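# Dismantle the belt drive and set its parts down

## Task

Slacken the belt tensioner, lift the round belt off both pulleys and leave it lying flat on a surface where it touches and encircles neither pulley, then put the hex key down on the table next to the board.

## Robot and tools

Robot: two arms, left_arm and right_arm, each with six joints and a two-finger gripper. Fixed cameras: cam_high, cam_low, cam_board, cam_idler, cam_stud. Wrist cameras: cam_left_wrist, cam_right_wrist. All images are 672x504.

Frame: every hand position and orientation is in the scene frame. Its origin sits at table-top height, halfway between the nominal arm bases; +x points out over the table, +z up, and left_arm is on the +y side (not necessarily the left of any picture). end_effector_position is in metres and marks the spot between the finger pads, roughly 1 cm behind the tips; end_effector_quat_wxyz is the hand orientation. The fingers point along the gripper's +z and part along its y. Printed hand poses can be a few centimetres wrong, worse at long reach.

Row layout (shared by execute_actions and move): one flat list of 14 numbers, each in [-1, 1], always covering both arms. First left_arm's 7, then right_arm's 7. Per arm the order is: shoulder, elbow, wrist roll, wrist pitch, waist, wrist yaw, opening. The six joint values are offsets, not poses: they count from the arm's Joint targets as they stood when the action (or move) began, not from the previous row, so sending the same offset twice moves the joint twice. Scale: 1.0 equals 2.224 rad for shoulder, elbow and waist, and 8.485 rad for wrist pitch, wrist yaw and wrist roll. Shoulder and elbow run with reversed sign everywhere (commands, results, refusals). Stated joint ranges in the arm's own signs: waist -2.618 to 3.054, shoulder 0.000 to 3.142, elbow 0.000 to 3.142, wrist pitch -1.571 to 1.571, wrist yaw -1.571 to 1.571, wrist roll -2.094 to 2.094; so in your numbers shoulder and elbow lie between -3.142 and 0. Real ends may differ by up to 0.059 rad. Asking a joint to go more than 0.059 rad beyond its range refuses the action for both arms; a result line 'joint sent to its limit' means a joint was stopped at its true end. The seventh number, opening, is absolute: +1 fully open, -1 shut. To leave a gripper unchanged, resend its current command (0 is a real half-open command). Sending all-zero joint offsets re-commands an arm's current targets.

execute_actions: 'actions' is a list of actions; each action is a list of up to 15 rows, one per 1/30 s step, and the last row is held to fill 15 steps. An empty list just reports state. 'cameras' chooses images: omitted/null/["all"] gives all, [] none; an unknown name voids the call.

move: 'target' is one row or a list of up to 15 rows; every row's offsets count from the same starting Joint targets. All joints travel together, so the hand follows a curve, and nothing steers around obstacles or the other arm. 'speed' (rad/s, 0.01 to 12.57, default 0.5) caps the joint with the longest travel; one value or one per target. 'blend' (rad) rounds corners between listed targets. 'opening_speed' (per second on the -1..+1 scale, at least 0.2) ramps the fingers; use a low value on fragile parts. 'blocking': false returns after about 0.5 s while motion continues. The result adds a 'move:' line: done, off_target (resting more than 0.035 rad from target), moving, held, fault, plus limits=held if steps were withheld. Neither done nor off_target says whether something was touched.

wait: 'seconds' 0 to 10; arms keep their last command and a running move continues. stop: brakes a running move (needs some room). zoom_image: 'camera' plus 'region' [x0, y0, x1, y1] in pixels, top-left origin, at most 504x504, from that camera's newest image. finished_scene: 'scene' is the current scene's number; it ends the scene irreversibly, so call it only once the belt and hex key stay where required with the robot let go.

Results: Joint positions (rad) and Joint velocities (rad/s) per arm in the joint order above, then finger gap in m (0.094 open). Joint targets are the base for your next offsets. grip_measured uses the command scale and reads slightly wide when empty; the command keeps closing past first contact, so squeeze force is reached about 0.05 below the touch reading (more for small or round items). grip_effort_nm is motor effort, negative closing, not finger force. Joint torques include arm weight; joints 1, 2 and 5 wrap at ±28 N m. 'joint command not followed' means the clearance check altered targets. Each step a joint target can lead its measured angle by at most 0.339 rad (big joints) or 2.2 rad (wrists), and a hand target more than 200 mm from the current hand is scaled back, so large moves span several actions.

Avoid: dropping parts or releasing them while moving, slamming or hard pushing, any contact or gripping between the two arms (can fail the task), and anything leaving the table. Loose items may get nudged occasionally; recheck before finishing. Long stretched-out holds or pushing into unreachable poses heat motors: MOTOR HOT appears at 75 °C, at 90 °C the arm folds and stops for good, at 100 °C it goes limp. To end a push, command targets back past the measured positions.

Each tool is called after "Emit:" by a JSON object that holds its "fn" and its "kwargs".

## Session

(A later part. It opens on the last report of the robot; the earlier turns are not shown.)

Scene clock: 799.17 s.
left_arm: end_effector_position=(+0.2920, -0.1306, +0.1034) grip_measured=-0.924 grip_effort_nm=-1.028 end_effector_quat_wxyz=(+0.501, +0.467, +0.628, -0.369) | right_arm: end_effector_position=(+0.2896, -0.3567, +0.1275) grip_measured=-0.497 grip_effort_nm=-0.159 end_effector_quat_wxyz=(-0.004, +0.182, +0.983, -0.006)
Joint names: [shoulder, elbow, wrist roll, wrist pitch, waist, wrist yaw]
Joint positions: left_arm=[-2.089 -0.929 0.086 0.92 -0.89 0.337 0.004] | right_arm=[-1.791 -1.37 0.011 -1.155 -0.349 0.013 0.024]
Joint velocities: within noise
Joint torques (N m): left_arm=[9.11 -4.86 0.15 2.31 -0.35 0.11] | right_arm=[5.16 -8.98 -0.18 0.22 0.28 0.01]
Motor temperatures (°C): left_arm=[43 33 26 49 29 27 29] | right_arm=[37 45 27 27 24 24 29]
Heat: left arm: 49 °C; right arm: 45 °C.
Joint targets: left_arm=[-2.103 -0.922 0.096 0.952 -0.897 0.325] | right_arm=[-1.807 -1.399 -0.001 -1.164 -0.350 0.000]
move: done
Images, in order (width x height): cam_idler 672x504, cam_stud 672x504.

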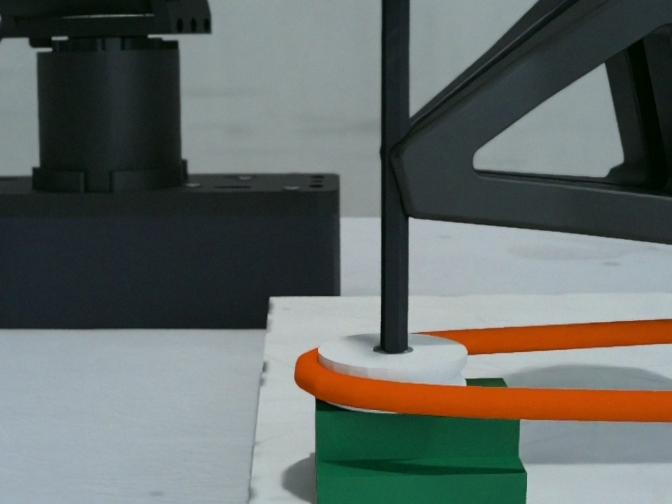

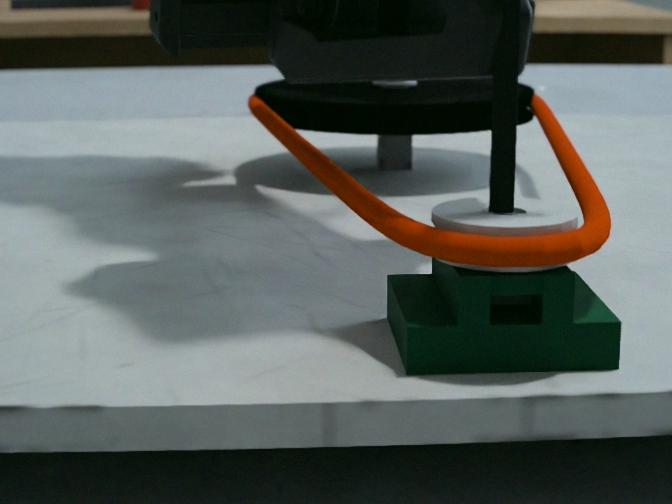

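Emit:
{"fn": "move", "kwargs": {"target": [0,0,0,0,0,-0.0006,-1,0,0,0,0,0,0,-0.5], "speed": 0.1, "cameras": ["cam_idler","cam_stud"]}}

Emit:
{"fn": "zoom_image", "kwargs": {"camera": "cam_idler", "region": [330, 280, 430, 380]}}

Emit:
{"fn": "zoom_image", "kwargs": {"camera": "cam_stud", "region": [460, 160, 560, 240]}}

Scene clock: 811.67 s.
left_arm: end_effector_position=(+0.2928, -0.1303, +0.1033) grip_measured=-0.924 grip_effort_nm=-1.028 end_effector_quat_wxyz=(+0.502, +0.466, +0.629, -0.367) | right_arm: end_effector_position=(+0.2896, -0.3567, +0.1275) grip_measured=-0.497 grip_effort_nm=-0.154 end_effector_quat_wxyz=(-0.004, +0.182, +0.983, -0.006)
Joint names: [shoulder, elbow, wrist roll, wrist pitch, waist, wrist yaw]
Joint positions: left_arm=[-2.089 -0.929 0.086 0.92 -0.89 0.332 0.004] | right_arm=[-1.791 -1.37 0.011 -1.155 -0.349 0.013 0.024]
Joint velocities: within noise
Joint torques (N m): left_arm=[9.1 -4.88 0.15 2.31 -0.36 0.09] | right_arm=[5.19 -8.96 -0.18 0.22 0.29 0.02]
Motor temperatures (°C): left_arm=[43 33 26 49 29 27 30] | right_arm=[37 45 27 27 24 24 29]
Heat: left arm: 49 °C; right arm: 45 °C.
Joint targets: left_arm=[-2.103 -0.922 0.096 0.952 -0.897 0.320] | right_arm=[-1.807 -1.399 -0.001 -1.164 -0.350 0.000]
move: done
Images, in order (width x height): cam_idler 672x504, cam_stud 672x504.

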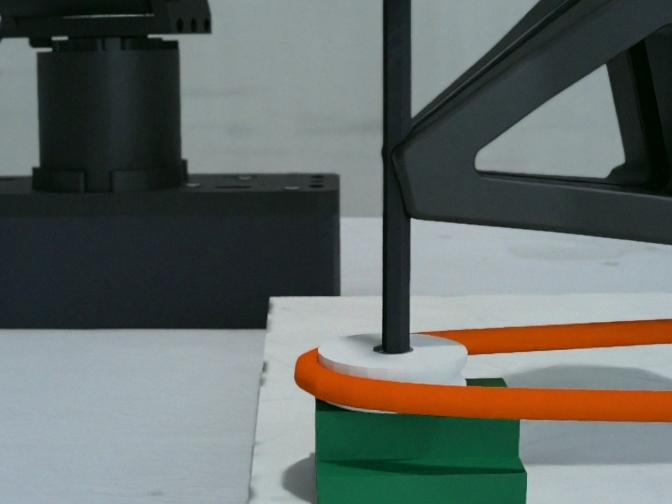

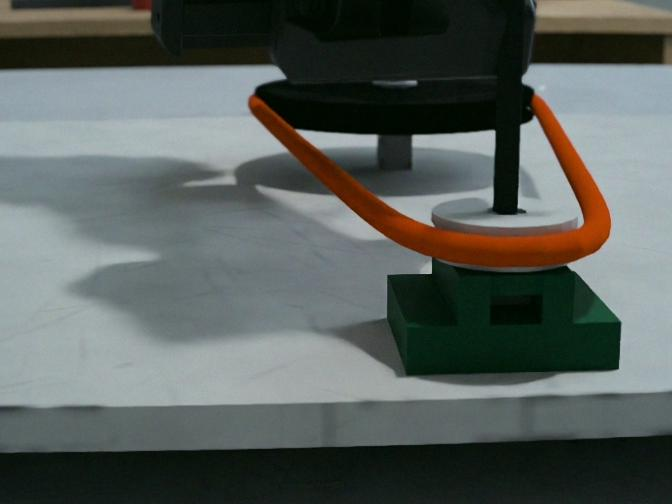

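Scaled by 5.040.

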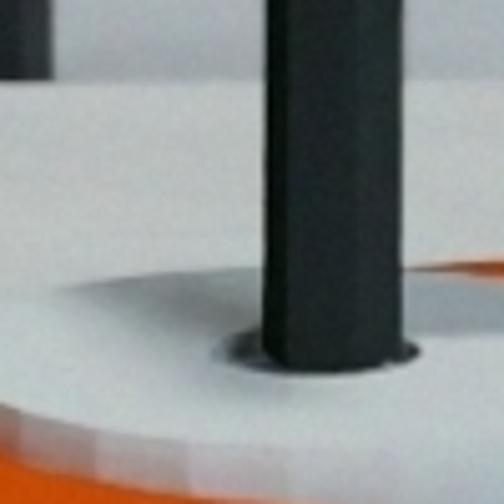

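Scaled by 5.040.

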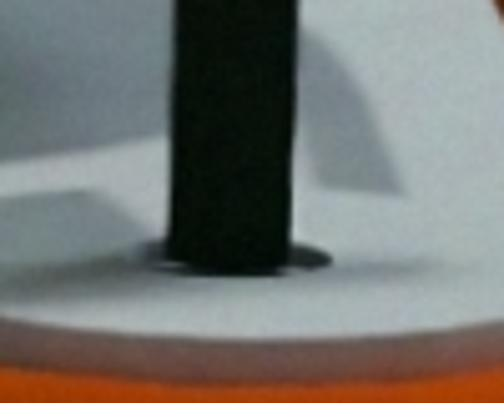

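Emit:
{"fn": "move", "kwargs": {"target": [-0.0004,-0.006,0,0.0002,0,0,-1,0,0,0,0,0,0,-0.5], "speed": 0.1, "cameras": []}}

Emit:
{"fn": "move", "kwargs": {"target": [0,-0.003,0,0,0,0,-1,0,0,0,0,0,0,-0.5], "speed": 0.1, "cameras": []}}

Scene clock: 837.83 s.
left_arm: end_effector_position=(+0.2930, -0.1304, +0.1025) grip_measured=-0.924 grip_effort_nm=-1.023 end_effector_quat_wxyz=(+0.503, +0.465, +0.629, -0.367) | right_arm: end_effector_position=(+0.2896, -0.3567, +0.1275) grip_measured=-0.497 grip_effort_nm=-0.159 end_effector_quat_wxyz=(-0.004, +0.182, +0.983, -0.006)
Joint names: [shoulder, elbow, wrist roll, wrist pitch, waist, wrist yaw]
Joint positions: left_arm=[-2.093 -0.929 0.086 0.924 -0.89 0.331 0.004] | right_arm=[-1.791 -1.37 0.011 -1.155 -0.349 0.013 0.024]
Joint velocities: within noise
Joint torques (N m): left_arm=[9.37 -6.19 0.14 2.29 -0.35 0.08] | right_arm=[5.16 -8.99 -0.18 0.22 0.29 0.02]
Motor temperatures (°C): left_arm=[43 33 26 49 29 27 30] | right_arm=[37 45 27 27 24 24 29]
Heat: left arm: 49 °C; right arm: 45 °C.
Joint targets: left_arm=[-2.104 -0.936 0.096 0.954 -0.897 0.320] | right_arm=[-1.807 -1.399 -0.001 -1.164 -0.350 0.000]
move: done
No camera images: "cameras" was empty.

Scene clock: 838.53 s.
left_arm: end_effector_position=(+0.2931, -0.1303, +0.1026) grip_measured=-0.924 grip_effort_nm=-1.023 end_effector_quat_wxyz=(+0.503, +0.465, +0.629, -0.367) | right_arm: end_effector_position=(+0.2896, -0.3567, +0.1275) grip_measured=-0.497 grip_effort_nm=-0.164 end_effector_quat_wxyz=(-0.004, +0.182, +0.983, -0.006)
Joint names: [shoulder, elbow, wrist roll, wrist pitch, waist, wrist yaw]
Joint positions: left_arm=[-2.093 -0.929 0.086 0.924 -0.89 0.331 0.004] | right_arm=[-1.791 -1.37 0.011 -1.155 -0.349 0.013 0.024]
Joint velocities: within noise
Joint torques (N m): left_arm=[9.39 -6.87 0.15 2.29 -0.36 0.08] | right_arm=[5.19 -8.98 -0.19 0.22 0.27 0.01]
Motor temperatures (°C): left_arm=[43 33 26 48 29 27 30] | right_arm=[37 45 27 27 24 24 29]
Heat: left arm: 48 °C; right arm: 45 °C.
Joint targets: left_arm=[-2.104 -0.942 0.096 0.954 -0.897 0.320] | right_arm=[-1.807 -1.399 -0.001 -1.164 -0.350 0.000]
move: done
No camera images: "cameras" was empty.

Emit:
{"fn": "move", "kwargs": {"target": [0,-0.003,0,0,0,0,-1,0,0,0,0,0,0,-0.5], "speed": 0.1, "cameras": []}}

Emit:
{"fn": "move", "kwargs": {"target": [0,-0.002,0,0,0,0,-1,0,0,0,0,0,0,-0.5], "speed": 0.1, "cameras": ["cam_idler","cam_stud"]}}

Emit:
{"fn": "zoom_image", "kwargs": {"camera": "cam_idler", "region": [330, 280, 430, 380]}}

Emit:
{"fn": "zoom_image", "kwargs": {"camera": "cam_stud", "region": [460, 160, 560, 240]}}

Scene clock: 848.23 s.
left_arm: end_effector_position=(+0.2931, -0.1303, +0.1026) grip_measured=-0.924 grip_effort_nm=-1.023 end_effector_quat_wxyz=(+0.503, +0.465, +0.629, -0.367) | right_arm: end_effector_position=(+0.2896, -0.3567, +0.1275) grip_measured=-0.497 grip_effort_nm=-0.154 end_effector_quat_wxyz=(-0.004, +0.182, +0.983, -0.006)
Joint names: [shoulder, elbow, wrist roll, wrist pitch, waist, wrist yaw]
Joint positions: left_arm=[-2.093 -0.929 0.086 0.924 -0.89 0.331 0.004] | right_arm=[-1.791 -1.37 0.011 -1.155 -0.349 0.013 0.024]
Joint velocities: within noise
Joint torques (N m): left_arm=[9.4 -7.54 0.15 2.28 -0.35 0.08] | right_arm=[5.19 -8.96 -0.19 0.22 0.29 0.01]
Motor temperatures (°C): left_arm=[43 33 26 48 29 27 30] | right_arm=[37 45 27 26 24 24 29]
Heat: left arm: 48 °C; right arm: 45 °C.
Joint targets: left_arm=[-2.104 -0.949 0.096 0.954 -0.897 0.320] | right_arm=[-1.807 -1.399 -0.001 -1.164 -0.350 0.000]
move: done
No camera images: "cameras" was empty.

Scene clock: 848.93 s.
left_arm: end_effector_position=(+0.2932, -0.1303, +0.1026) grip_measured=-0.924 grip_effort_nm=-1.028 end_effector_quat_wxyz=(+0.503, +0.465, +0.629, -0.367) | right_arm: end_effector_position=(+0.2896, -0.3567, +0.1275) grip_measured=-0.497 grip_effort_nm=-0.154 end_effector_quat_wxyz=(-0.004, +0.182, +0.983, -0.006)
Joint names: [shoulder, elbow, wrist roll, wrist pitch, waist, wrist yaw]
Joint positions: left_arm=[-2.093 -0.929 0.086 0.924 -0.89 0.331 0.004] | right_arm=[-1.791 -1.37 0.011 -1.155 -0.349 0.013 0.024]
Joint velocities: within noise
Joint torques (N m): left_arm=[9.39 -7.98 0.15 2.28 -0.36 0.08] | right_arm=[5.18 -8.98 -0.19 0.22 0.29 0.01]
Motor temperatures (°C): left_arm=[43 33 26 48 29 27 30] | right_arm=[37 45 27 26 24 24 29]
Heat: left arm: 48 °C; right arm: 45 °C.
Joint targets: left_arm=[-2.104 -0.954 0.096 0.954 -0.897 0.319] | right_arm=[-1.807 -1.399 -0.001 -1.164 -0.350 0.000]
move: done
Images, in order (width x height): cam_idler 672x504, cam_stud 672x504.

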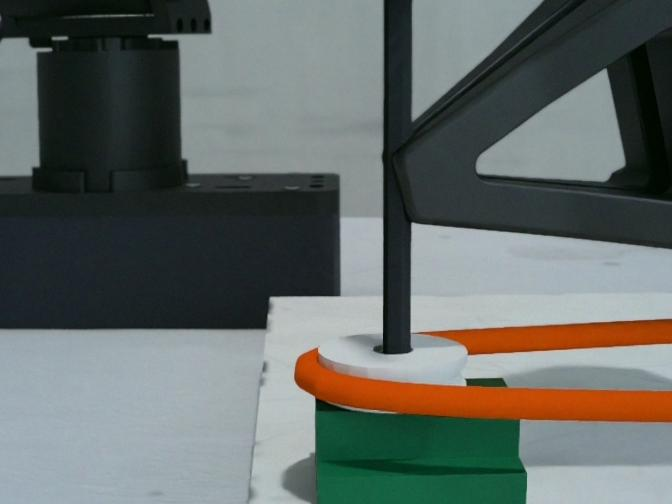

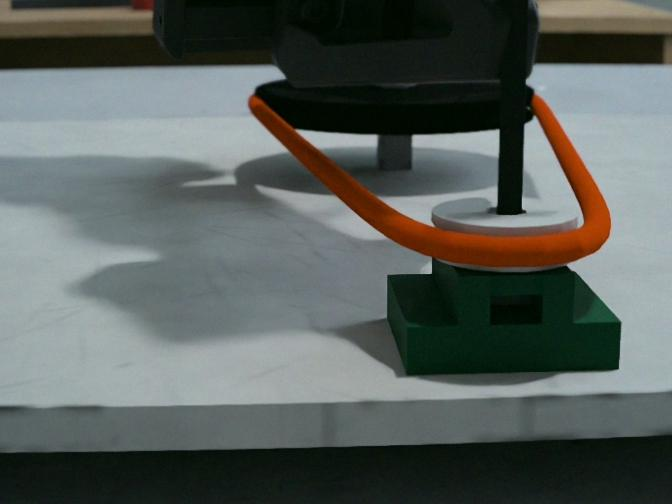

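Scaled by 5.040.

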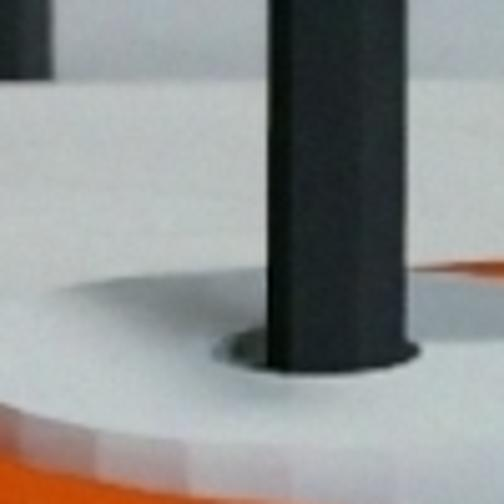

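Scaled by 5.040.

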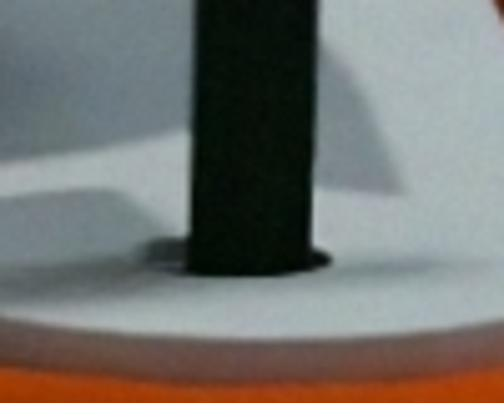

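Emit:
{"fn": "move", "kwargs": {"target": [0,-0.0015,0,0,0,0,-1,0,0,0,0,0,0,-0.5], "speed": 0.1, "cameras": []}}

Emit:
{"fn": "move", "kwargs": {"target": [0,-0.001,0,0,0,0,-1,0,0,0,0,0,0,-0.5], "speed": 0.1, "cameras": []}}

Emit:
{"fn": "move", "kwargs": {"target": [0,-0.001,0,0,0,0,-1,0,0,0,0,0,0,-0.5], "speed": 0.1, "cameras": []}}

Scene clock: 866.60 s.
left_arm: end_effector_position=(+0.2932, -0.1303, +0.1026) grip_measured=-0.924 grip_effort_nm=-1.023 end_effector_quat_wxyz=(+0.503, +0.465, +0.629, -0.367) | right_arm: end_effector_position=(+0.2896, -0.3567, +0.1275) grip_measured=-0.497 grip_effort_nm=-0.159 end_effector_quat_wxyz=(-0.004, +0.182, +0.983, -0.006)
Joint names: [shoulder, elbow, wrist roll, wrist pitch, waist, wrist yaw]
Joint positions: left_arm=[-2.093 -0.929 0.086 0.924 -0.89 0.331 0.004] | right_arm=[-1.791 -1.37 0.011 -1.155 -0.349 0.013 0.024]
Joint velocities: within noise
Joint torques (N m): left_arm=[9.4 -8.32 0.15 2.28 -0.35 0.09] | right_arm=[5.2 -8.98 -0.18 0.21 0.29 0.01]
Motor temperatures (°C): left_arm=[42 34 26 48 29 27 30] | right_arm=[37 45 27 26 24 24 29]
Heat: left arm: 48 °C; right arm: 45 °C.
Joint targets: left_arm=[-2.104 -0.957 0.096 0.954 -0.897 0.320] | right_arm=[-1.807 -1.399 -0.001 -1.164 -0.350 0.000]
move: done
No camera images: "cameras" was empty.

Scene clock: 867.30 s.
left_arm: end_effector_position=(+0.2932, -0.1303, +0.1026) grip_measured=-0.924 grip_effort_nm=-1.018 end_effector_quat_wxyz=(+0.503, +0.465, +0.629, -0.367) | right_arm: end_effector_position=(+0.2896, -0.3567, +0.1275) grip_measured=-0.497 grip_effort_nm=-0.164 end_effector_quat_wxyz=(-0.004, +0.182, +0.983, -0.006)
Joint names: [shoulder, elbow, wrist roll, wrist pitch, waist, wrist yaw]
Joint positions: left_arm=[-2.093 -0.929 0.086 0.924 -0.89 0.331 0.004] | right_arm=[-1.791 -1.37 0.011 -1.155 -0.349 0.013 0.024]
Joint velocities: within noise
Joint torques (N m): left_arm=[9.4 -8.55 0.15 2.28 -0.36 0.08] | right_arm=[5.18 -8.99 -0.18 0.22 0.28 0.01]
Motor temperatures (°C): left_arm=[42 34 26 48 29 27 30] | right_arm=[37 45 27 26 24 24 29]
Heat: left arm: 48 °C; right arm: 45 °C.
Joint targets: left_arm=[-2.104 -0.959 0.096 0.954 -0.897 0.320] | right_arm=[-1.807 -1.399 -0.001 -1.164 -0.350 0.000]
move: done
No camera images: "cameras" was empty.

Scene clock: 868.10 s.
left_arm: end_effector_position=(+0.2939, -0.1313, +0.1044) grip_measured=-0.924 grip_effort_nm=-1.023 end_effector_quat_wxyz=(+0.505, +0.465, +0.628, -0.368) | right_arm: end_effector_position=(+0.2896, -0.3567, +0.1275) grip_measured=-0.497 grip_effort_nm=-0.159 end_effector_quat_wxyz=(-0.004, +0.182, +0.983, -0.006)
Joint names: [shoulder, elbow, wrist roll, wrist pitch, waist, wrist yaw]
Joint positions: left_arm=[-2.093 -0.934 0.086 0.924 -0.89 0.331 0.004] | right_arm=[-1.791 -1.37 0.011 -1.155 -0.349 0.013 0.024]
Joint velocities: within noise
Joint torques (N m): left_arm=[9.4 -8.32 0.15 2.28 -0.36 0.08] | right_arm=[5.19 -8.98 -0.19 0.22 0.28 0.01]
Motor temperatures (°C): left_arm=[42 34 26 48 29 27 30] | right_arm=[37 46 27 26 24 24 29]
Heat: left arm: 48 °C; right arm: 46 °C.
Joint targets: left_arm=[-2.104 -0.961 0.096 0.954 -0.897 0.320] | right_arm=[-1.807 -1.399 -0.001 -1.164 -0.350 0.000]
move: done
No camera images: "cameras" was empty.

Emit:
{"fn": "move", "kwargs": {"target": [0,0,0,0,0,0.0029,-1,0,0,0,0,0,0,-0.5], "speed": 0.1, "cameras": ["cam_idler","cam_stud"]}}

Emit:
{"fn": "zoom_image", "kwargs": {"camera": "cam_idler", "region": [330, 280, 430, 380]}}

Emit:
{"fn": "zoom_image", "kwargs": {"camera": "cam_stud", "region": [460, 160, 560, 240]}}

Scene clock: 878.80 s.
left_arm: end_effector_position=(+0.2926, -0.1317, +0.1045) grip_measured=-0.924 grip_effort_nm=-1.023 end_effector_quat_wxyz=(+0.503, +0.467, +0.626, -0.370) | right_arm: end_effector_position=(+0.2896, -0.3567, +0.1275) grip_measured=-0.497 grip_effort_nm=-0.159 end_effector_quat_wxyz=(-0.004, +0.182, +0.983, -0.006)
Joint names: [shoulder, elbow, wrist roll, wrist pitch, waist, wrist yaw]
Joint positions: left_arm=[-2.093 -0.934 0.086 0.924 -0.89 0.338 0.004] | right_arm=[-1.791 -1.37 0.011 -1.155 -0.349 0.013 0.024]
Joint velocities: within noise
Joint torques (N m): left_arm=[9.42 -8.32 0.15 2.28 -0.35 0.28] | right_arm=[5.18 -8.98 -0.18 0.22 0.29 0.01]
Motor temperatures (°C): left_arm=[42 35 26 48 29 27 30] | right_arm=[37 46 27 26 24 24 29]
Heat: left arm: 48 °C; right arm: 46 °C.
Joint targets: left_arm=[-2.104 -0.961 0.096 0.954 -0.897 0.344] | right_arm=[-1.807 -1.399 -0.001 -1.164 -0.350 0.000]
move: done
Images, in order (width x height): cam_idler 672x504, cam_stud 672x504.

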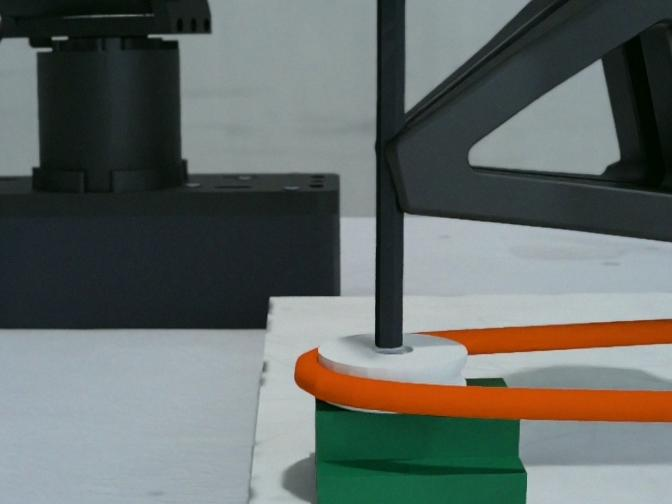

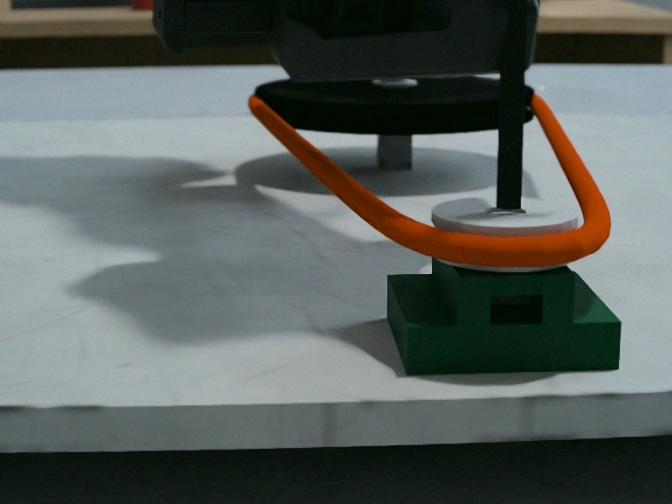

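Scaled by 5.040.

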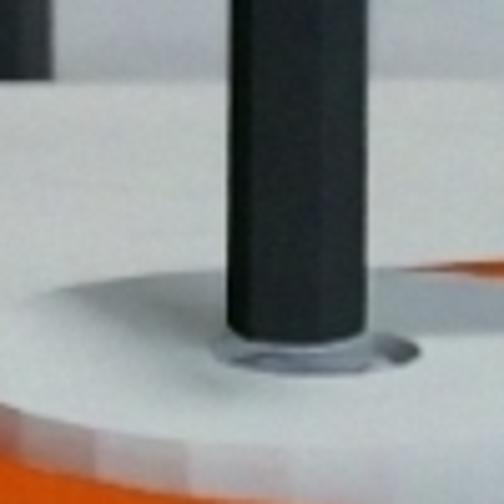

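Scaled by 5.040.

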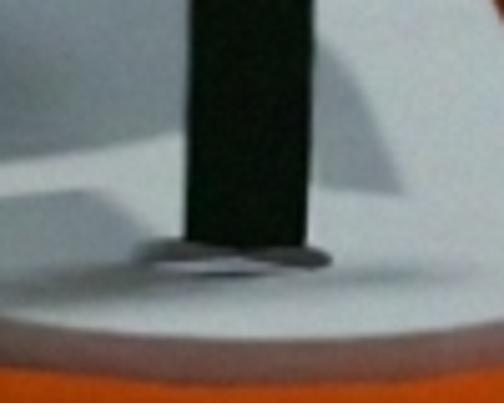

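Emit:
{"fn": "move", "kwargs": {"target": [0,0,0,-0.0012,0,0,-1,0,0,0,0,0,0,-0.5], "speed": 0.1, "cameras": []}}

Emit:
{"fn": "move", "kwargs": {"target": [0,0,0,-0.0006,0,0,-1,0,0,0,0,0,0,-0.5], "speed": 0.1, "cameras": []}}

Scene clock: 907.03 s.
left_arm: end_effector_position=(+0.2924, -0.1318, +0.1045) grip_measured=-0.924 grip_effort_nm=-1.023 end_effector_quat_wxyz=(+0.503, +0.467, +0.626, -0.371) | right_arm: end_effector_position=(+0.2896, -0.3567, +0.1275) grip_measured=-0.497 grip_effort_nm=-0.159 end_effector_quat_wxyz=(-0.004, +0.182, +0.983, -0.006)
Joint names: [shoulder, elbow, wrist roll, wrist pitch, waist, wrist yaw]
Joint positions: left_arm=[-2.093 -0.934 0.086 0.924 -0.89 0.34 0.004] | right_arm=[-1.791 -1.37 0.011 -1.155 -0.349 0.013 0.024]
Joint velocities: within noise
Joint torques (N m): left_arm=[9.4 -8.31 0.15 2.18 -0.35 0.25] | right_arm=[5.18 -8.95 -0.19 0.23 0.29 0.01]
Motor temperatures (°C): left_arm=[42 36 26 48 29 27 30] | right_arm=[37 46 27 26 24 24 29]
Heat: left arm: 48 °C; right arm: 46 °C.
Joint targets: left_arm=[-2.104 -0.961 0.096 0.943 -0.897 0.344] | right_arm=[-1.807 -1.399 -0.001 -1.164 -0.350 0.000]
move: done
No camera images: "cameras" was empty.

Scene clock: 907.73 s.
left_arm: end_effector_position=(+0.2923, -0.1318, +0.1045) grip_measured=-0.924 grip_effort_nm=-1.018 end_effector_quat_wxyz=(+0.503, +0.467, +0.626, -0.371) | right_arm: end_effector_position=(+0.2896, -0.3567, +0.1275) grip_measured=-0.497 grip_effort_nm=-0.159 end_effector_quat_wxyz=(-0.004, +0.182, +0.983, -0.006)
Joint names: [shoulder, elbow, wrist roll, wrist pitch, waist, wrist yaw]
Joint positions: left_arm=[-2.093 -0.934 0.086 0.924 -0.89 0.34 0.004] | right_arm=[-1.791 -1.37 0.011 -1.155 -0.349 0.013 0.024]
Joint velocities: within noise
Joint torques (N m): left_arm=[9.42 -8.32 0.14 2.12 -0.36 0.25] | right_arm=[5.19 -8.98 -0.18 0.21 0.29 0.01]
Motor temperatures (°C): left_arm=[42 36 26 48 29 27 30] | right_arm=[37 46 27 26 24 24 29]
Heat: left arm: 48 °C; right arm: 46 °C.
Joint targets: left_arm=[-2.104 -0.961 0.096 0.938 -0.897 0.344] | right_arm=[-1.807 -1.399 -0.001 -1.164 -0.350 0.000]
move: done
No camera images: "cameras" was empty.

Emit:
{"fn": "move", "kwargs": {"target": [0,0,0,-0.0008,0,0,-1,0,0,0,0,0,0,-0.5], "speed": 0.1, "cameras": []}}

Emit:
{"fn": "move", "kwargs": {"target": [0,0,0,-0.0005,0,0,-1,0,0,0,0,0,0,-0.5], "speed": 0.1, "cameras": []}}

Emit:
{"fn": "move", "kwargs": {"target": [0,0,0,-0.0003,0,0,-1,0,0,0,0,0,0,-0.5], "speed": 0.1, "cameras": []}}

Scene clock: 915.27 s.
left_arm: end_effector_position=(+0.2923, -0.1317, +0.1042) grip_measured=-0.924 grip_effort_nm=-1.023 end_effector_quat_wxyz=(+0.503, +0.467, +0.626, -0.371) | right_arm: end_effector_position=(+0.2896, -0.3567, +0.1275) grip_measured=-0.497 grip_effort_nm=-0.154 end_effector_quat_wxyz=(-0.004, +0.182, +0.983, -0.006)
Joint names: [shoulder, elbow, wrist roll, wrist pitch, waist, wrist yaw]
Joint positions: left_arm=[-2.093 -0.934 0.086 0.923 -0.89 0.34 0.004] | right_arm=[-1.791 -1.37 0.011 -1.155 -0.349 0.013 0.024]
Joint velocities: within noise
Joint torques (N m): left_arm=[9.42 -8.32 0.14 2.08 -0.35 0.24] | right_arm=[5.22 -8.96 -0.18 0.21 0.29 0]
Motor temperatures (°C): left_arm=[42 37 26 48 29 27 30] | right_arm=[37 46 27 26 24 24 29]
Heat: left arm: 48 °C; right arm: 46 °C.
Joint targets: left_arm=[-2.104 -0.961 0.096 0.932 -0.897 0.344] | right_arm=[-1.807 -1.399 -0.001 -1.164 -0.350 0.000]
move: done
No camera images: "cameras" was empty.

Scene clock: 915.97 s.
left_arm: end_effector_position=(+0.2921, -0.1316, +0.1033) grip_measured=-0.924 grip_effort_nm=-1.023 end_effector_quat_wxyz=(+0.501, +0.468, +0.627, -0.370) | right_arm: end_effector_position=(+0.2896, -0.3567, +0.1275) grip_measured=-0.497 grip_effort_nm=-0.149 end_effector_quat_wxyz=(-0.004, +0.182, +0.983, -0.006)
Joint names: [shoulder, elbow, wrist roll, wrist pitch, waist, wrist yaw]
Joint positions: left_arm=[-2.093 -0.934 0.086 0.919 -0.89 0.34 0.004] | right_arm=[-1.791 -1.37 0.011 -1.155 -0.349 0.013 0.024]
Joint velocities: within noise
Joint torques (N m): left_arm=[9.42 -8.32 0.14 2.08 -0.35 0.24] | right_arm=[5.18 -8.95 -0.19 0.22 0.27 0.01]
Motor temperatures (°C): left_arm=[42 37 26 48 29 27 30] | right_arm=[37 46 27 26 24 24 29]
Heat: left arm: 48 °C; right arm: 46 °C.
Joint targets: left_arm=[-2.104 -0.961 0.096 0.927 -0.897 0.344] | right_arm=[-1.807 -1.399 -0.001 -1.164 -0.350 0.000]
move: done
No camera images: "cameras" was empty.

Scene clock: 916.67 s.
left_arm: end_effector_position=(+0.2920, -0.1314, +0.1027) grip_measured=-0.924 grip_effort_nm=-1.023 end_effector_quat_wxyz=(+0.500, +0.468, +0.628, -0.370) | right_arm: end_effector_position=(+0.2896, -0.3567, +0.1275) grip_measured=-0.497 grip_effort_nm=-0.154 end_effector_quat_wxyz=(-0.004, +0.182, +0.983, -0.006)
Joint names: [shoulder, elbow, wrist roll, wrist pitch, waist, wrist yaw]
Joint positions: left_arm=[-2.093 -0.934 0.086 0.916 -0.89 0.34 0.004] | right_arm=[-1.791 -1.37 0.011 -1.155 -0.349 0.013 0.024]
Joint velocities: within noise
Joint torques (N m): left_arm=[9.42 -8.32 0.14 2.07 -0.36 0.24] | right_arm=[5.16 -8.96 -0.18 0.22 0.31 0.01]
Motor temperatures (°C): left_arm=[42 37 26 48 29 27 30] | right_arm=[37 46 27 26 24 24 29]
Heat: left arm: 48 °C; right arm: 46 °C.
Joint targets: left_arm=[-2.104 -0.961 0.096 0.925 -0.897 0.344] | right_arm=[-1.807 -1.399 -0.001 -1.164 -0.350 0.000]
move: done
No camera images: "cameras" was empty.

Emit:
{"fn": "execute_actions", "kwargs": {"actions": [], "cameras": ["cam_idler","cam_stud"]}}

Emit:
{"fn": "zoom_image", "kwargs": {"camera": "cam_idler", "region": [330, 280, 430, 380]}}

Emit:
{"fn": "zoom_image", "kwargs": {"camera": "cam_stud", "region": [460, 160, 560, 240]}}

Scene clock: 927.17 s.
left_arm: end_effector_position=(+0.2920, -0.1314, +0.1027) grip_measured=-0.924 grip_effort_nm=-1.023 end_effector_quat_wxyz=(+0.500, +0.468, +0.628, -0.370) | right_arm: end_effector_position=(+0.2896, -0.3567, +0.1275) grip_measured=-0.497 grip_effort_nm=-0.164 end_effector_quat_wxyz=(-0.004, +0.182, +0.983, -0.006)
Joint names: [shoulder, elbow, wrist roll, wrist pitch, waist, wrist yaw]
Joint positions: left_arm=[-2.093 -0.934 0.086 0.916 -0.89 0.34 0.004] | right_arm=[-1.791 -1.37 0.011 -1.155 -0.349 0.013 0.024]
Joint velocities: within noise
Joint torques (N m): left_arm=[9.42 -8.34 0.14 2.07 -0.36 0.24] | right_arm=[5.18 -8.96 -0.19 0.24 0.28 0]
Motor temperatures (°C): left_arm=[42 37 26 48 29 27 30] | right_arm=[37 46 27 26 24 24 29]
Heat: left arm: 48 °C; right arm: 46 °C.
Joint targets: left_arm=[-2.104 -0.961 0.096 0.925 -0.897 0.344] | right_arm=[-1.807 -1.399 -0.001 -1.164 -0.350 0.000]
Tool commands: left_gripper/opening=-1.0 right_gripper/opening=-0.5
Images, in order (width x height): cam_idler 672x504, cam_stud 672x504.

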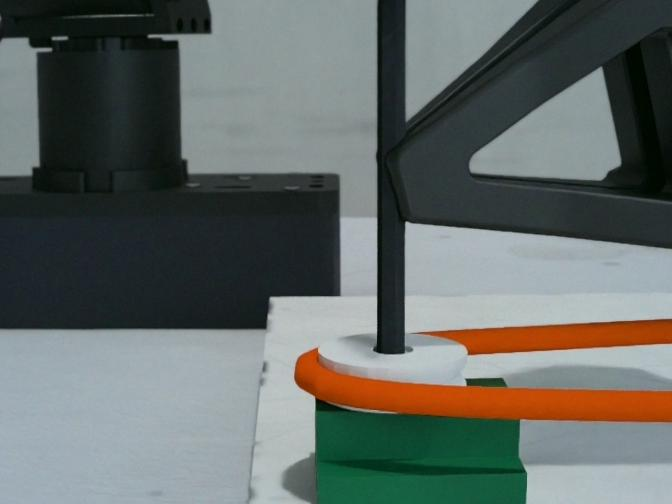

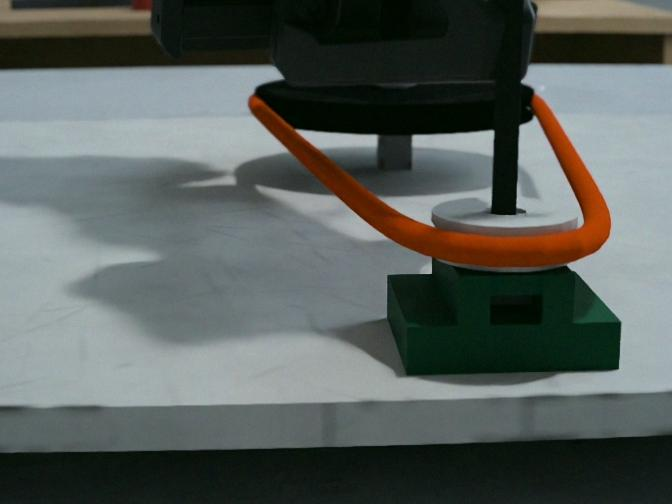

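Scaled by 5.040.

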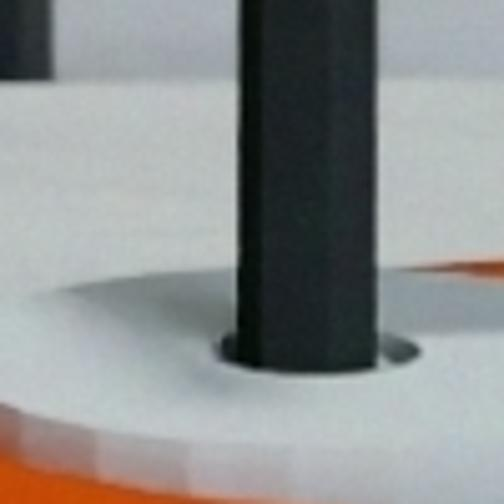

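Scaled by 5.040.

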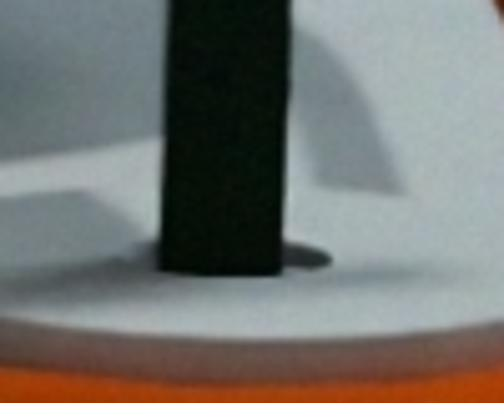

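Emit:
{"fn": "move", "kwargs": {"target": [0,0,0,0,0,-0.0023,-1,0,0,0,0,0,0,-0.5], "speed": 0.1, "cameras": []}}

Emit:
{"fn": "move", "kwargs": {"target": [0,0,0,-0.0003,0,0,-1,0,0,0,0,0,0,-0.5], "speed": 0.1, "cameras": ["cam_idler","cam_stud"]}}

Emit:
{"fn": "zoom_image", "kwargs": {"camera": "cam_idler", "region": [330, 280, 430, 380]}}

Emit:
{"fn": "zoom_image", "kwargs": {"camera": "cam_stud", "region": [460, 160, 560, 240]}}

Scene clock: 943.63 s.
left_arm: end_effector_position=(+0.2925, -0.1313, +0.1026) grip_measured=-0.924 grip_effort_nm=-1.023 end_effector_quat_wxyz=(+0.501, +0.467, +0.628, -0.369) | right_arm: end_effector_position=(+0.2896, -0.3567, +0.1275) grip_measured=-0.497 grip_effort_nm=-0.154 end_effector_quat_wxyz=(-0.004, +0.182, +0.983, -0.006)
Joint names: [shoulder, elbow, wrist roll, wrist pitch, waist, wrist yaw]
Joint positions: left_arm=[-2.093 -0.934 0.086 0.916 -0.89 0.337 0.004] | right_arm=[-1.791 -1.37 0.011 -1.155 -0.349 0.013 0.024]
Joint velocities: within noise
Joint torques (N m): left_arm=[9.42 -8.32 0.15 2.07 -0.36 0.07] | right_arm=[5.19 -8.95 -0.19 0.23 0.34 0.01]
Motor temperatures (°C): left_arm=[42 37 26 49 29 27 30] | right_arm=[37 46 27 26 24 24 29]
Heat: left arm: 49 °C; right arm: 46 °C.
Joint targets: left_arm=[-2.104 -0.961 0.096 0.925 -0.897 0.325] | right_arm=[-1.807 -1.399 -0.001 -1.164 -0.350 0.000]
move: done
No camera images: "cameras" was empty.

Scene clock: 944.33 s.
left_arm: end_effector_position=(+0.2926, -0.1312, +0.1023) grip_measured=-0.924 grip_effort_nm=-1.023 end_effector_quat_wxyz=(+0.500, +0.467, +0.629, -0.368) | right_arm: end_effector_position=(+0.2896, -0.3567, +0.1275) grip_measured=-0.497 grip_effort_nm=-0.164 end_effector_quat_wxyz=(-0.004, +0.182, +0.983, -0.006)
Joint names: [shoulder, elbow, wrist roll, wrist pitch, waist, wrist yaw]
Joint positions: left_arm=[-2.093 -0.934 0.086 0.915 -0.89 0.337 0.004] | right_arm=[-1.791 -1.37 0.011 -1.155 -0.349 0.013 0.024]
Joint velocities: within noise
Joint torques (N m): left_arm=[9.42 -8.32 0.14 2.06 -0.36 0.08] | right_arm=[5.18 -8.94 -0.18 0.22 0.28 0.02]
Motor temperatures (°C): left_arm=[42 37 26 49 29 27 30] | right_arm=[37 46 27 26 24 24 29]
Heat: left arm: 49 °C; right arm: 46 °C.
Joint targets: left_arm=[-2.104 -0.961 0.096 0.922 -0.897 0.325] | right_arm=[-1.807 -1.399 -0.001 -1.164 -0.350 0.000]
move: done
Images, in order (width x height): cam_idler 672x504, cam_stud 672x504.

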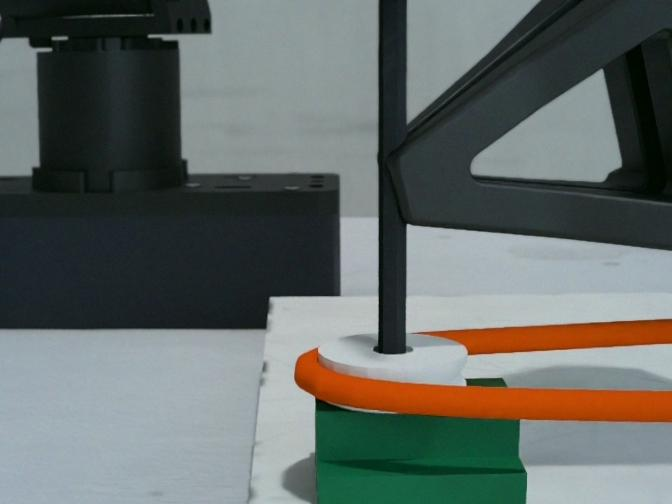

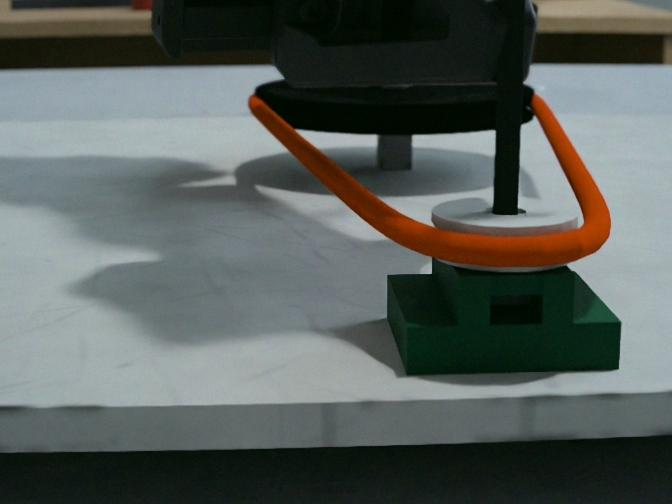

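Scaled by 5.040.

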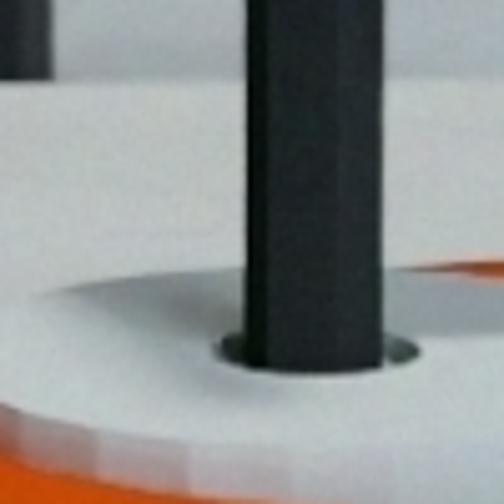

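Scaled by 5.040.

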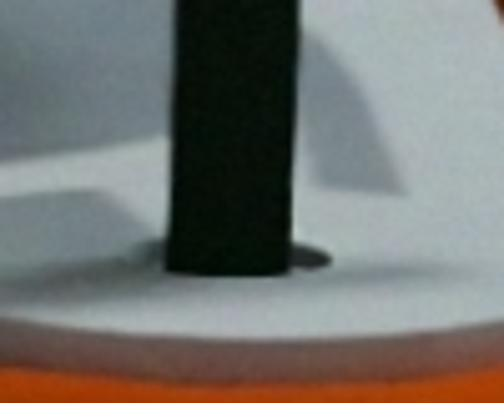

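Emit:
{"fn": "move", "kwargs": {"target": [0,0,0,-0.0003,0,0,-1,0,0,0,0,0,0,-0.5], "speed": 0.1, "cameras": []}}

Emit:
{"fn": "move", "kwargs": {"target": [0,0,0,-0.0003,0,0,-1,0,0,0,0,0,0,-0.5], "speed": 0.1, "cameras": ["cam_idler","cam_stud"]}}

Emit:
{"fn": "zoom_image", "kwargs": {"camera": "cam_idler", "region": [330, 280, 430, 380]}}

Emit:
{"fn": "zoom_image", "kwargs": {"camera": "cam_stud", "region": [460, 160, 560, 240]}}

Scene clock: 971.50 s.
left_arm: end_effector_position=(+0.2926, -0.1311, +0.1020) grip_measured=-0.924 grip_effort_nm=-1.028 end_effector_quat_wxyz=(+0.500, +0.467, +0.629, -0.368) | right_arm: end_effector_position=(+0.2896, -0.3567, +0.1275) grip_measured=-0.497 grip_effort_nm=-0.168 end_effector_quat_wxyz=(-0.004, +0.182, +0.983, -0.006)
Joint names: [shoulder, elbow, wrist roll, wrist pitch, waist, wrist yaw]
Joint positions: left_arm=[-2.093 -0.934 0.086 0.914 -0.89 0.336 0.004] | right_arm=[-1.791 -1.37 0.011 -1.155 -0.349 0.013 0.024]
Joint velocities: within noise
Joint torques (N m): left_arm=[9.4 -8.34 0.15 2.04 -0.35 0.08] | right_arm=[5.16 -8.96 -0.18 0.22 0.31 0.02]
Motor temperatures (°C): left_arm=[43 38 26 50 29 27 30] | right_arm=[37 46 27 26 24 24 29]
Heat: left arm: 50 °C; right arm: 46 °C.
Joint targets: left_arm=[-2.104 -0.961 0.096 0.920 -0.897 0.325] | right_arm=[-1.807 -1.399 -0.001 -1.164 -0.350 0.000]
move: done
No camera images: "cameras" was empty.

Scene clock: 972.20 s.
left_arm: end_effector_position=(+0.2926, -0.1310, +0.1018) grip_measured=-0.924 grip_effort_nm=-1.023 end_effector_quat_wxyz=(+0.500, +0.467, +0.630, -0.368) | right_arm: end_effector_position=(+0.2896, -0.3567, +0.1275) grip_measured=-0.497 grip_effort_nm=-0.164 end_effector_quat_wxyz=(-0.004, +0.182, +0.983, -0.006)
Joint names: [shoulder, elbow, wrist roll, wrist pitch, waist, wrist yaw]
Joint positions: left_arm=[-2.093 -0.934 0.086 0.913 -0.89 0.336 0.004] | right_arm=[-1.791 -1.37 0.011 -1.155 -0.349 0.013 0.024]
Joint velocities: within noise
Joint torques (N m): left_arm=[9.43 -8.32 0.15 2.02 -0.36 0.08] | right_arm=[5.18 -8.96 -0.18 0.21 0.29 0.01]
Motor temperatures (°C): left_arm=[43 38 26 50 29 27 30] | right_arm=[37 46 27 26 24 24 29]
Heat: left arm: 50 °C; right arm: 46 °C.
Joint targets: left_arm=[-2.104 -0.961 0.096 0.917 -0.897 0.325] | right_arm=[-1.807 -1.399 -0.001 -1.164 -0.350 0.000]
move: done
Images, in order (width x height): cam_idler 672x504, cam_stud 672x504.

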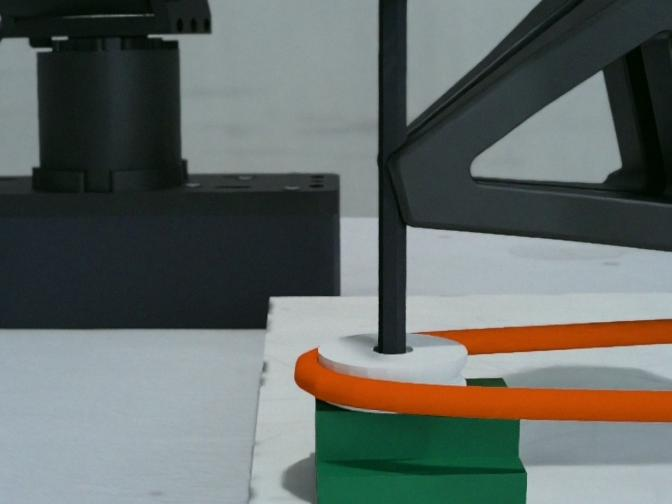

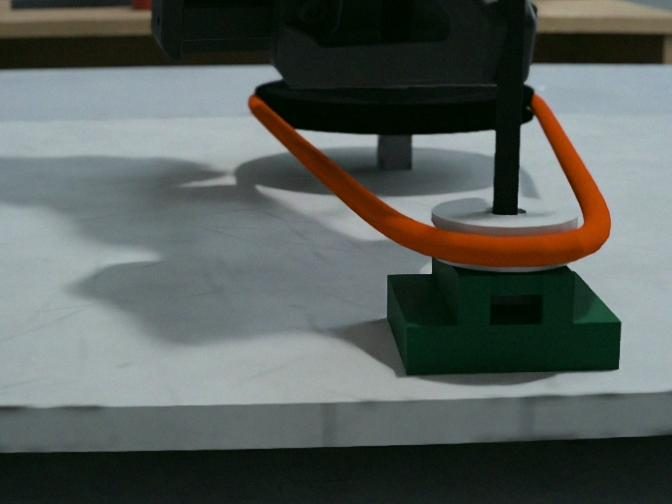

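Scaled by 5.040.

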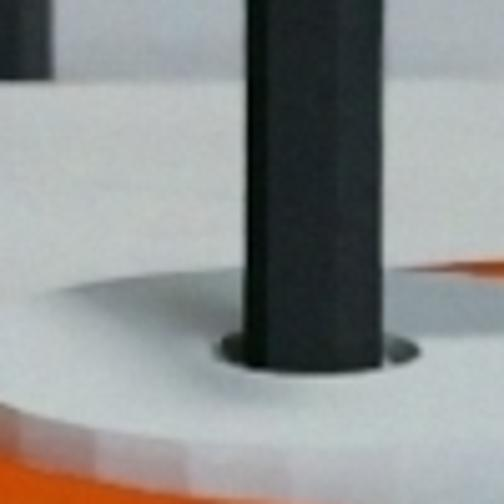

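Scaled by 5.040.

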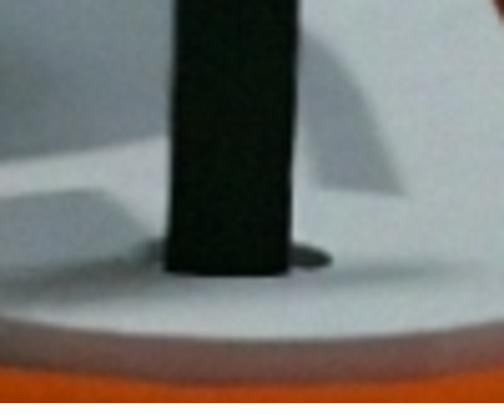

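Emit:
{"fn": "move", "kwargs": {"target": [[0,0,0,-0.0003,0,-0.0006,-1,0,0,0,0,0,0,-0.5],[0,0,0,-0.0003,0,0.0027,-1,0,0,0,0,0,0,-0.5],[0,0,0,-0.0003,0,-0.0008,-1,0,0,0,0,0,0,-0.5]], "speed": 0.05, "cameras": ["cam_idler","cam_stud"]}}

Emit:
{"fn": "zoom_image", "kwargs": {"camera": "cam_idler", "region": [330, 280, 430, 380]}}

Emit:
{"fn": "zoom_image", "kwargs": {"camera": "cam_stud", "region": [460, 160, 560, 240]}}

Scene clock: 995.63 s.
left_arm: end_effector_position=(+0.2934, -0.1307, +0.1013) grip_measured=-0.924 grip_effort_nm=-1.023 end_effector_quat_wxyz=(+0.500, +0.466, +0.631, -0.366) | right_arm: end_effector_position=(+0.2896, -0.3567, +0.1275) grip_measured=-0.497 grip_effort_nm=-0.159 end_effector_quat_wxyz=(-0.004, +0.182, +0.983, -0.006)
Joint names: [shoulder, elbow, wrist roll, wrist pitch, waist, wrist yaw]
Joint positions: left_arm=[-2.093 -0.934 0.086 0.911 -0.89 0.331 0.004] | right_arm=[-1.791 -1.37 0.011 -1.155 -0.349 0.013 0.024]
Joint velocities: within noise
Joint torques (N m): left_arm=[9.42 -8.32 0.14 2.03 -0.29 0.1] | right_arm=[5.19 -8.95 -0.19 0.22 0.31 0.01]
Motor temperatures (°C): left_arm=[43 38 26 50 29 27 30] | right_arm=[37 46 27 26 24 24 29]
Heat: left arm: 50 °C; right arm: 46 °C.
Joint targets: left_arm=[-2.104 -0.961 0.096 0.914 -0.897 0.318] | right_arm=[-1.807 -1.399 -0.001 -1.164 -0.350 0.000]
move: done
Images, in order (width x height): cam_idler 672x504, cam_stud 672x504.

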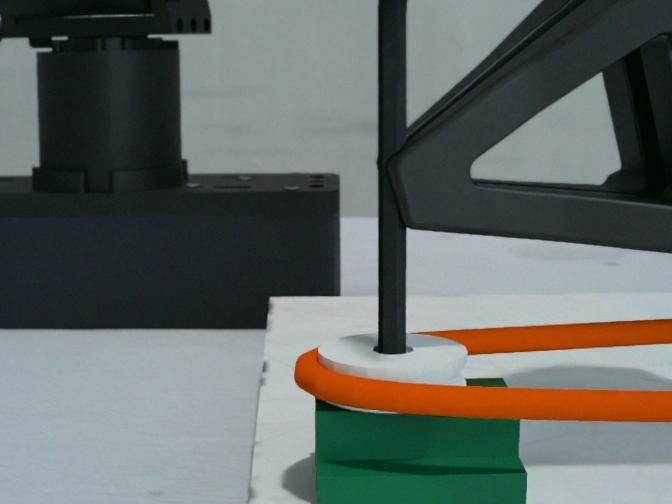

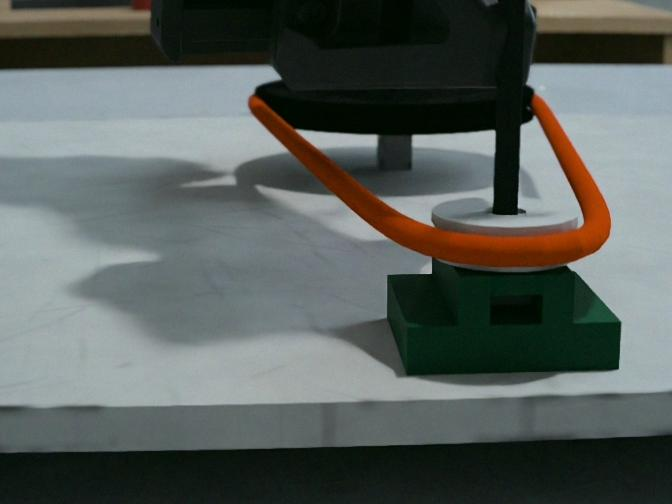

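Scaled by 5.040.

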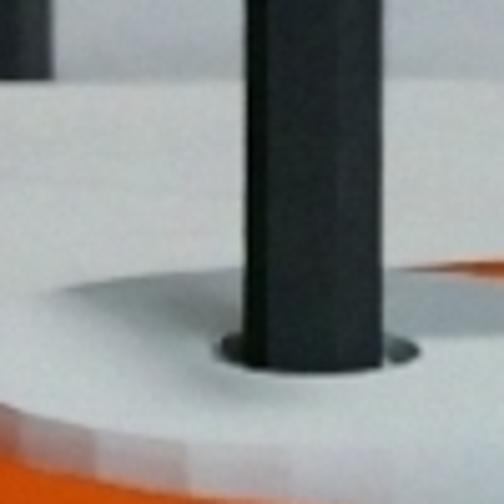

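Scaled by 5.040.

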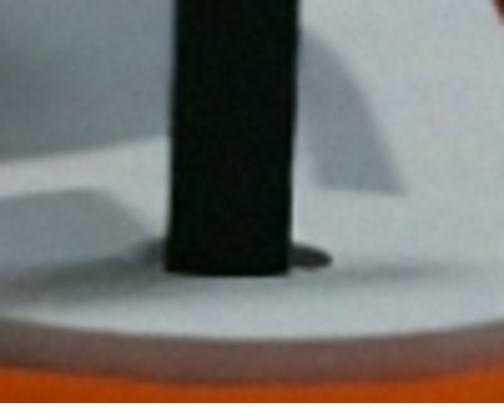

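Emit:
{"fn": "move", "kwargs": {"target": [0,0,0,0,0,0.0033,-1,0,0,0,0,0,0,-0.5], "speed": 0.05, "cameras": ["cam_idler","cam_stud"]}}

Emit:
{"fn": "zoom_image", "kwargs": {"camera": "cam_stud", "region": [460, 160, 560, 240]}}

Emit:
{"fn": "zoom_image", "kwargs": {"camera": "cam_idler", "region": [330, 280, 430, 380]}}

Scene clock: 1025.33 s.
left_arm: end_effector_position=(+0.2925, -0.1309, +0.1011) grip_measured=-0.924 grip_effort_nm=-1.023 end_effector_quat_wxyz=(+0.498, +0.468, +0.631, -0.368) | right_arm: end_effector_position=(+0.2896, -0.3567, +0.1275) grip_measured=-0.497 grip_effort_nm=-0.159 end_effector_quat_wxyz=(-0.004, +0.182, +0.983, -0.006)
Joint names: [shoulder, elbow, wrist roll, wrist pitch, waist, wrist yaw]
Joint positions: left_arm=[-2.093 -0.934 0.086 0.91 -0.89 0.336 0.004] | right_arm=[-1.791 -1.37 0.011 -1.155 -0.349 0.013 0.024]
Joint velocities: within noise
Joint torques (N m): left_arm=[9.42 -8.32 0.14 2.03 -0.36 0.32] | right_arm=[5.18 -8.96 -0.19 0.21 0.29 0]
Motor temperatures (°C): left_arm=[43 38 26 50 29 27 30] | right_arm=[37 46 27 26 24 24 29]
Heat: left arm: 50 °C; right arm: 46 °C.
Joint targets: left_arm=[-2.104 -0.961 0.096 0.914 -0.897 0.346] | right_arm=[-1.807 -1.399 -0.001 -1.164 -0.350 0.000]
move: done
Images, in order (width x height): cam_idler 672x504, cam_stud 672x504.

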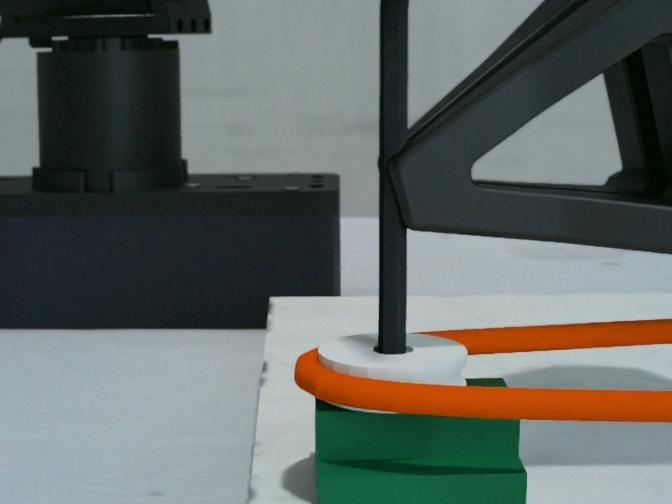

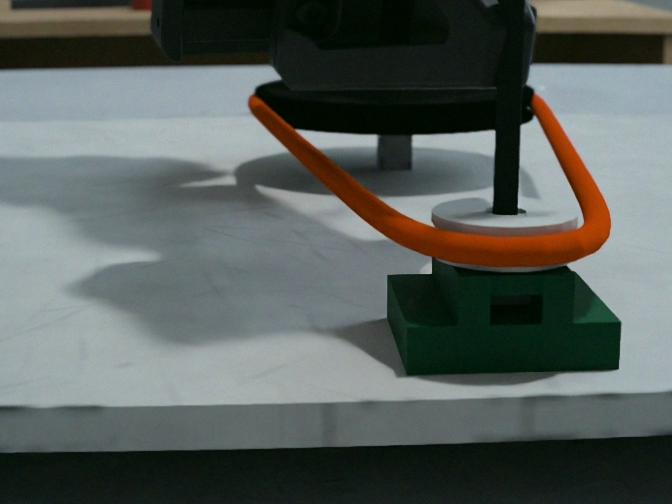

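Scaled by 5.040.

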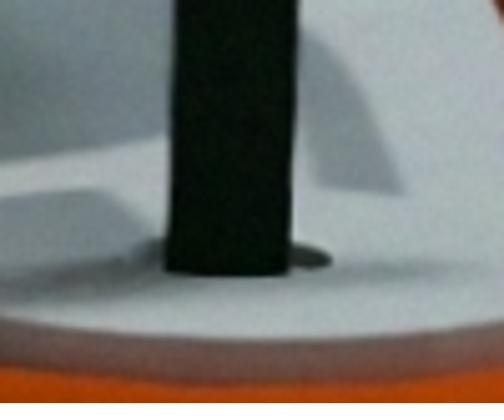

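Scaled by 5.040.

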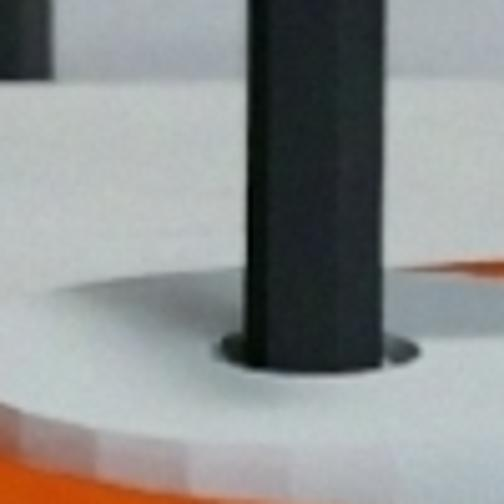

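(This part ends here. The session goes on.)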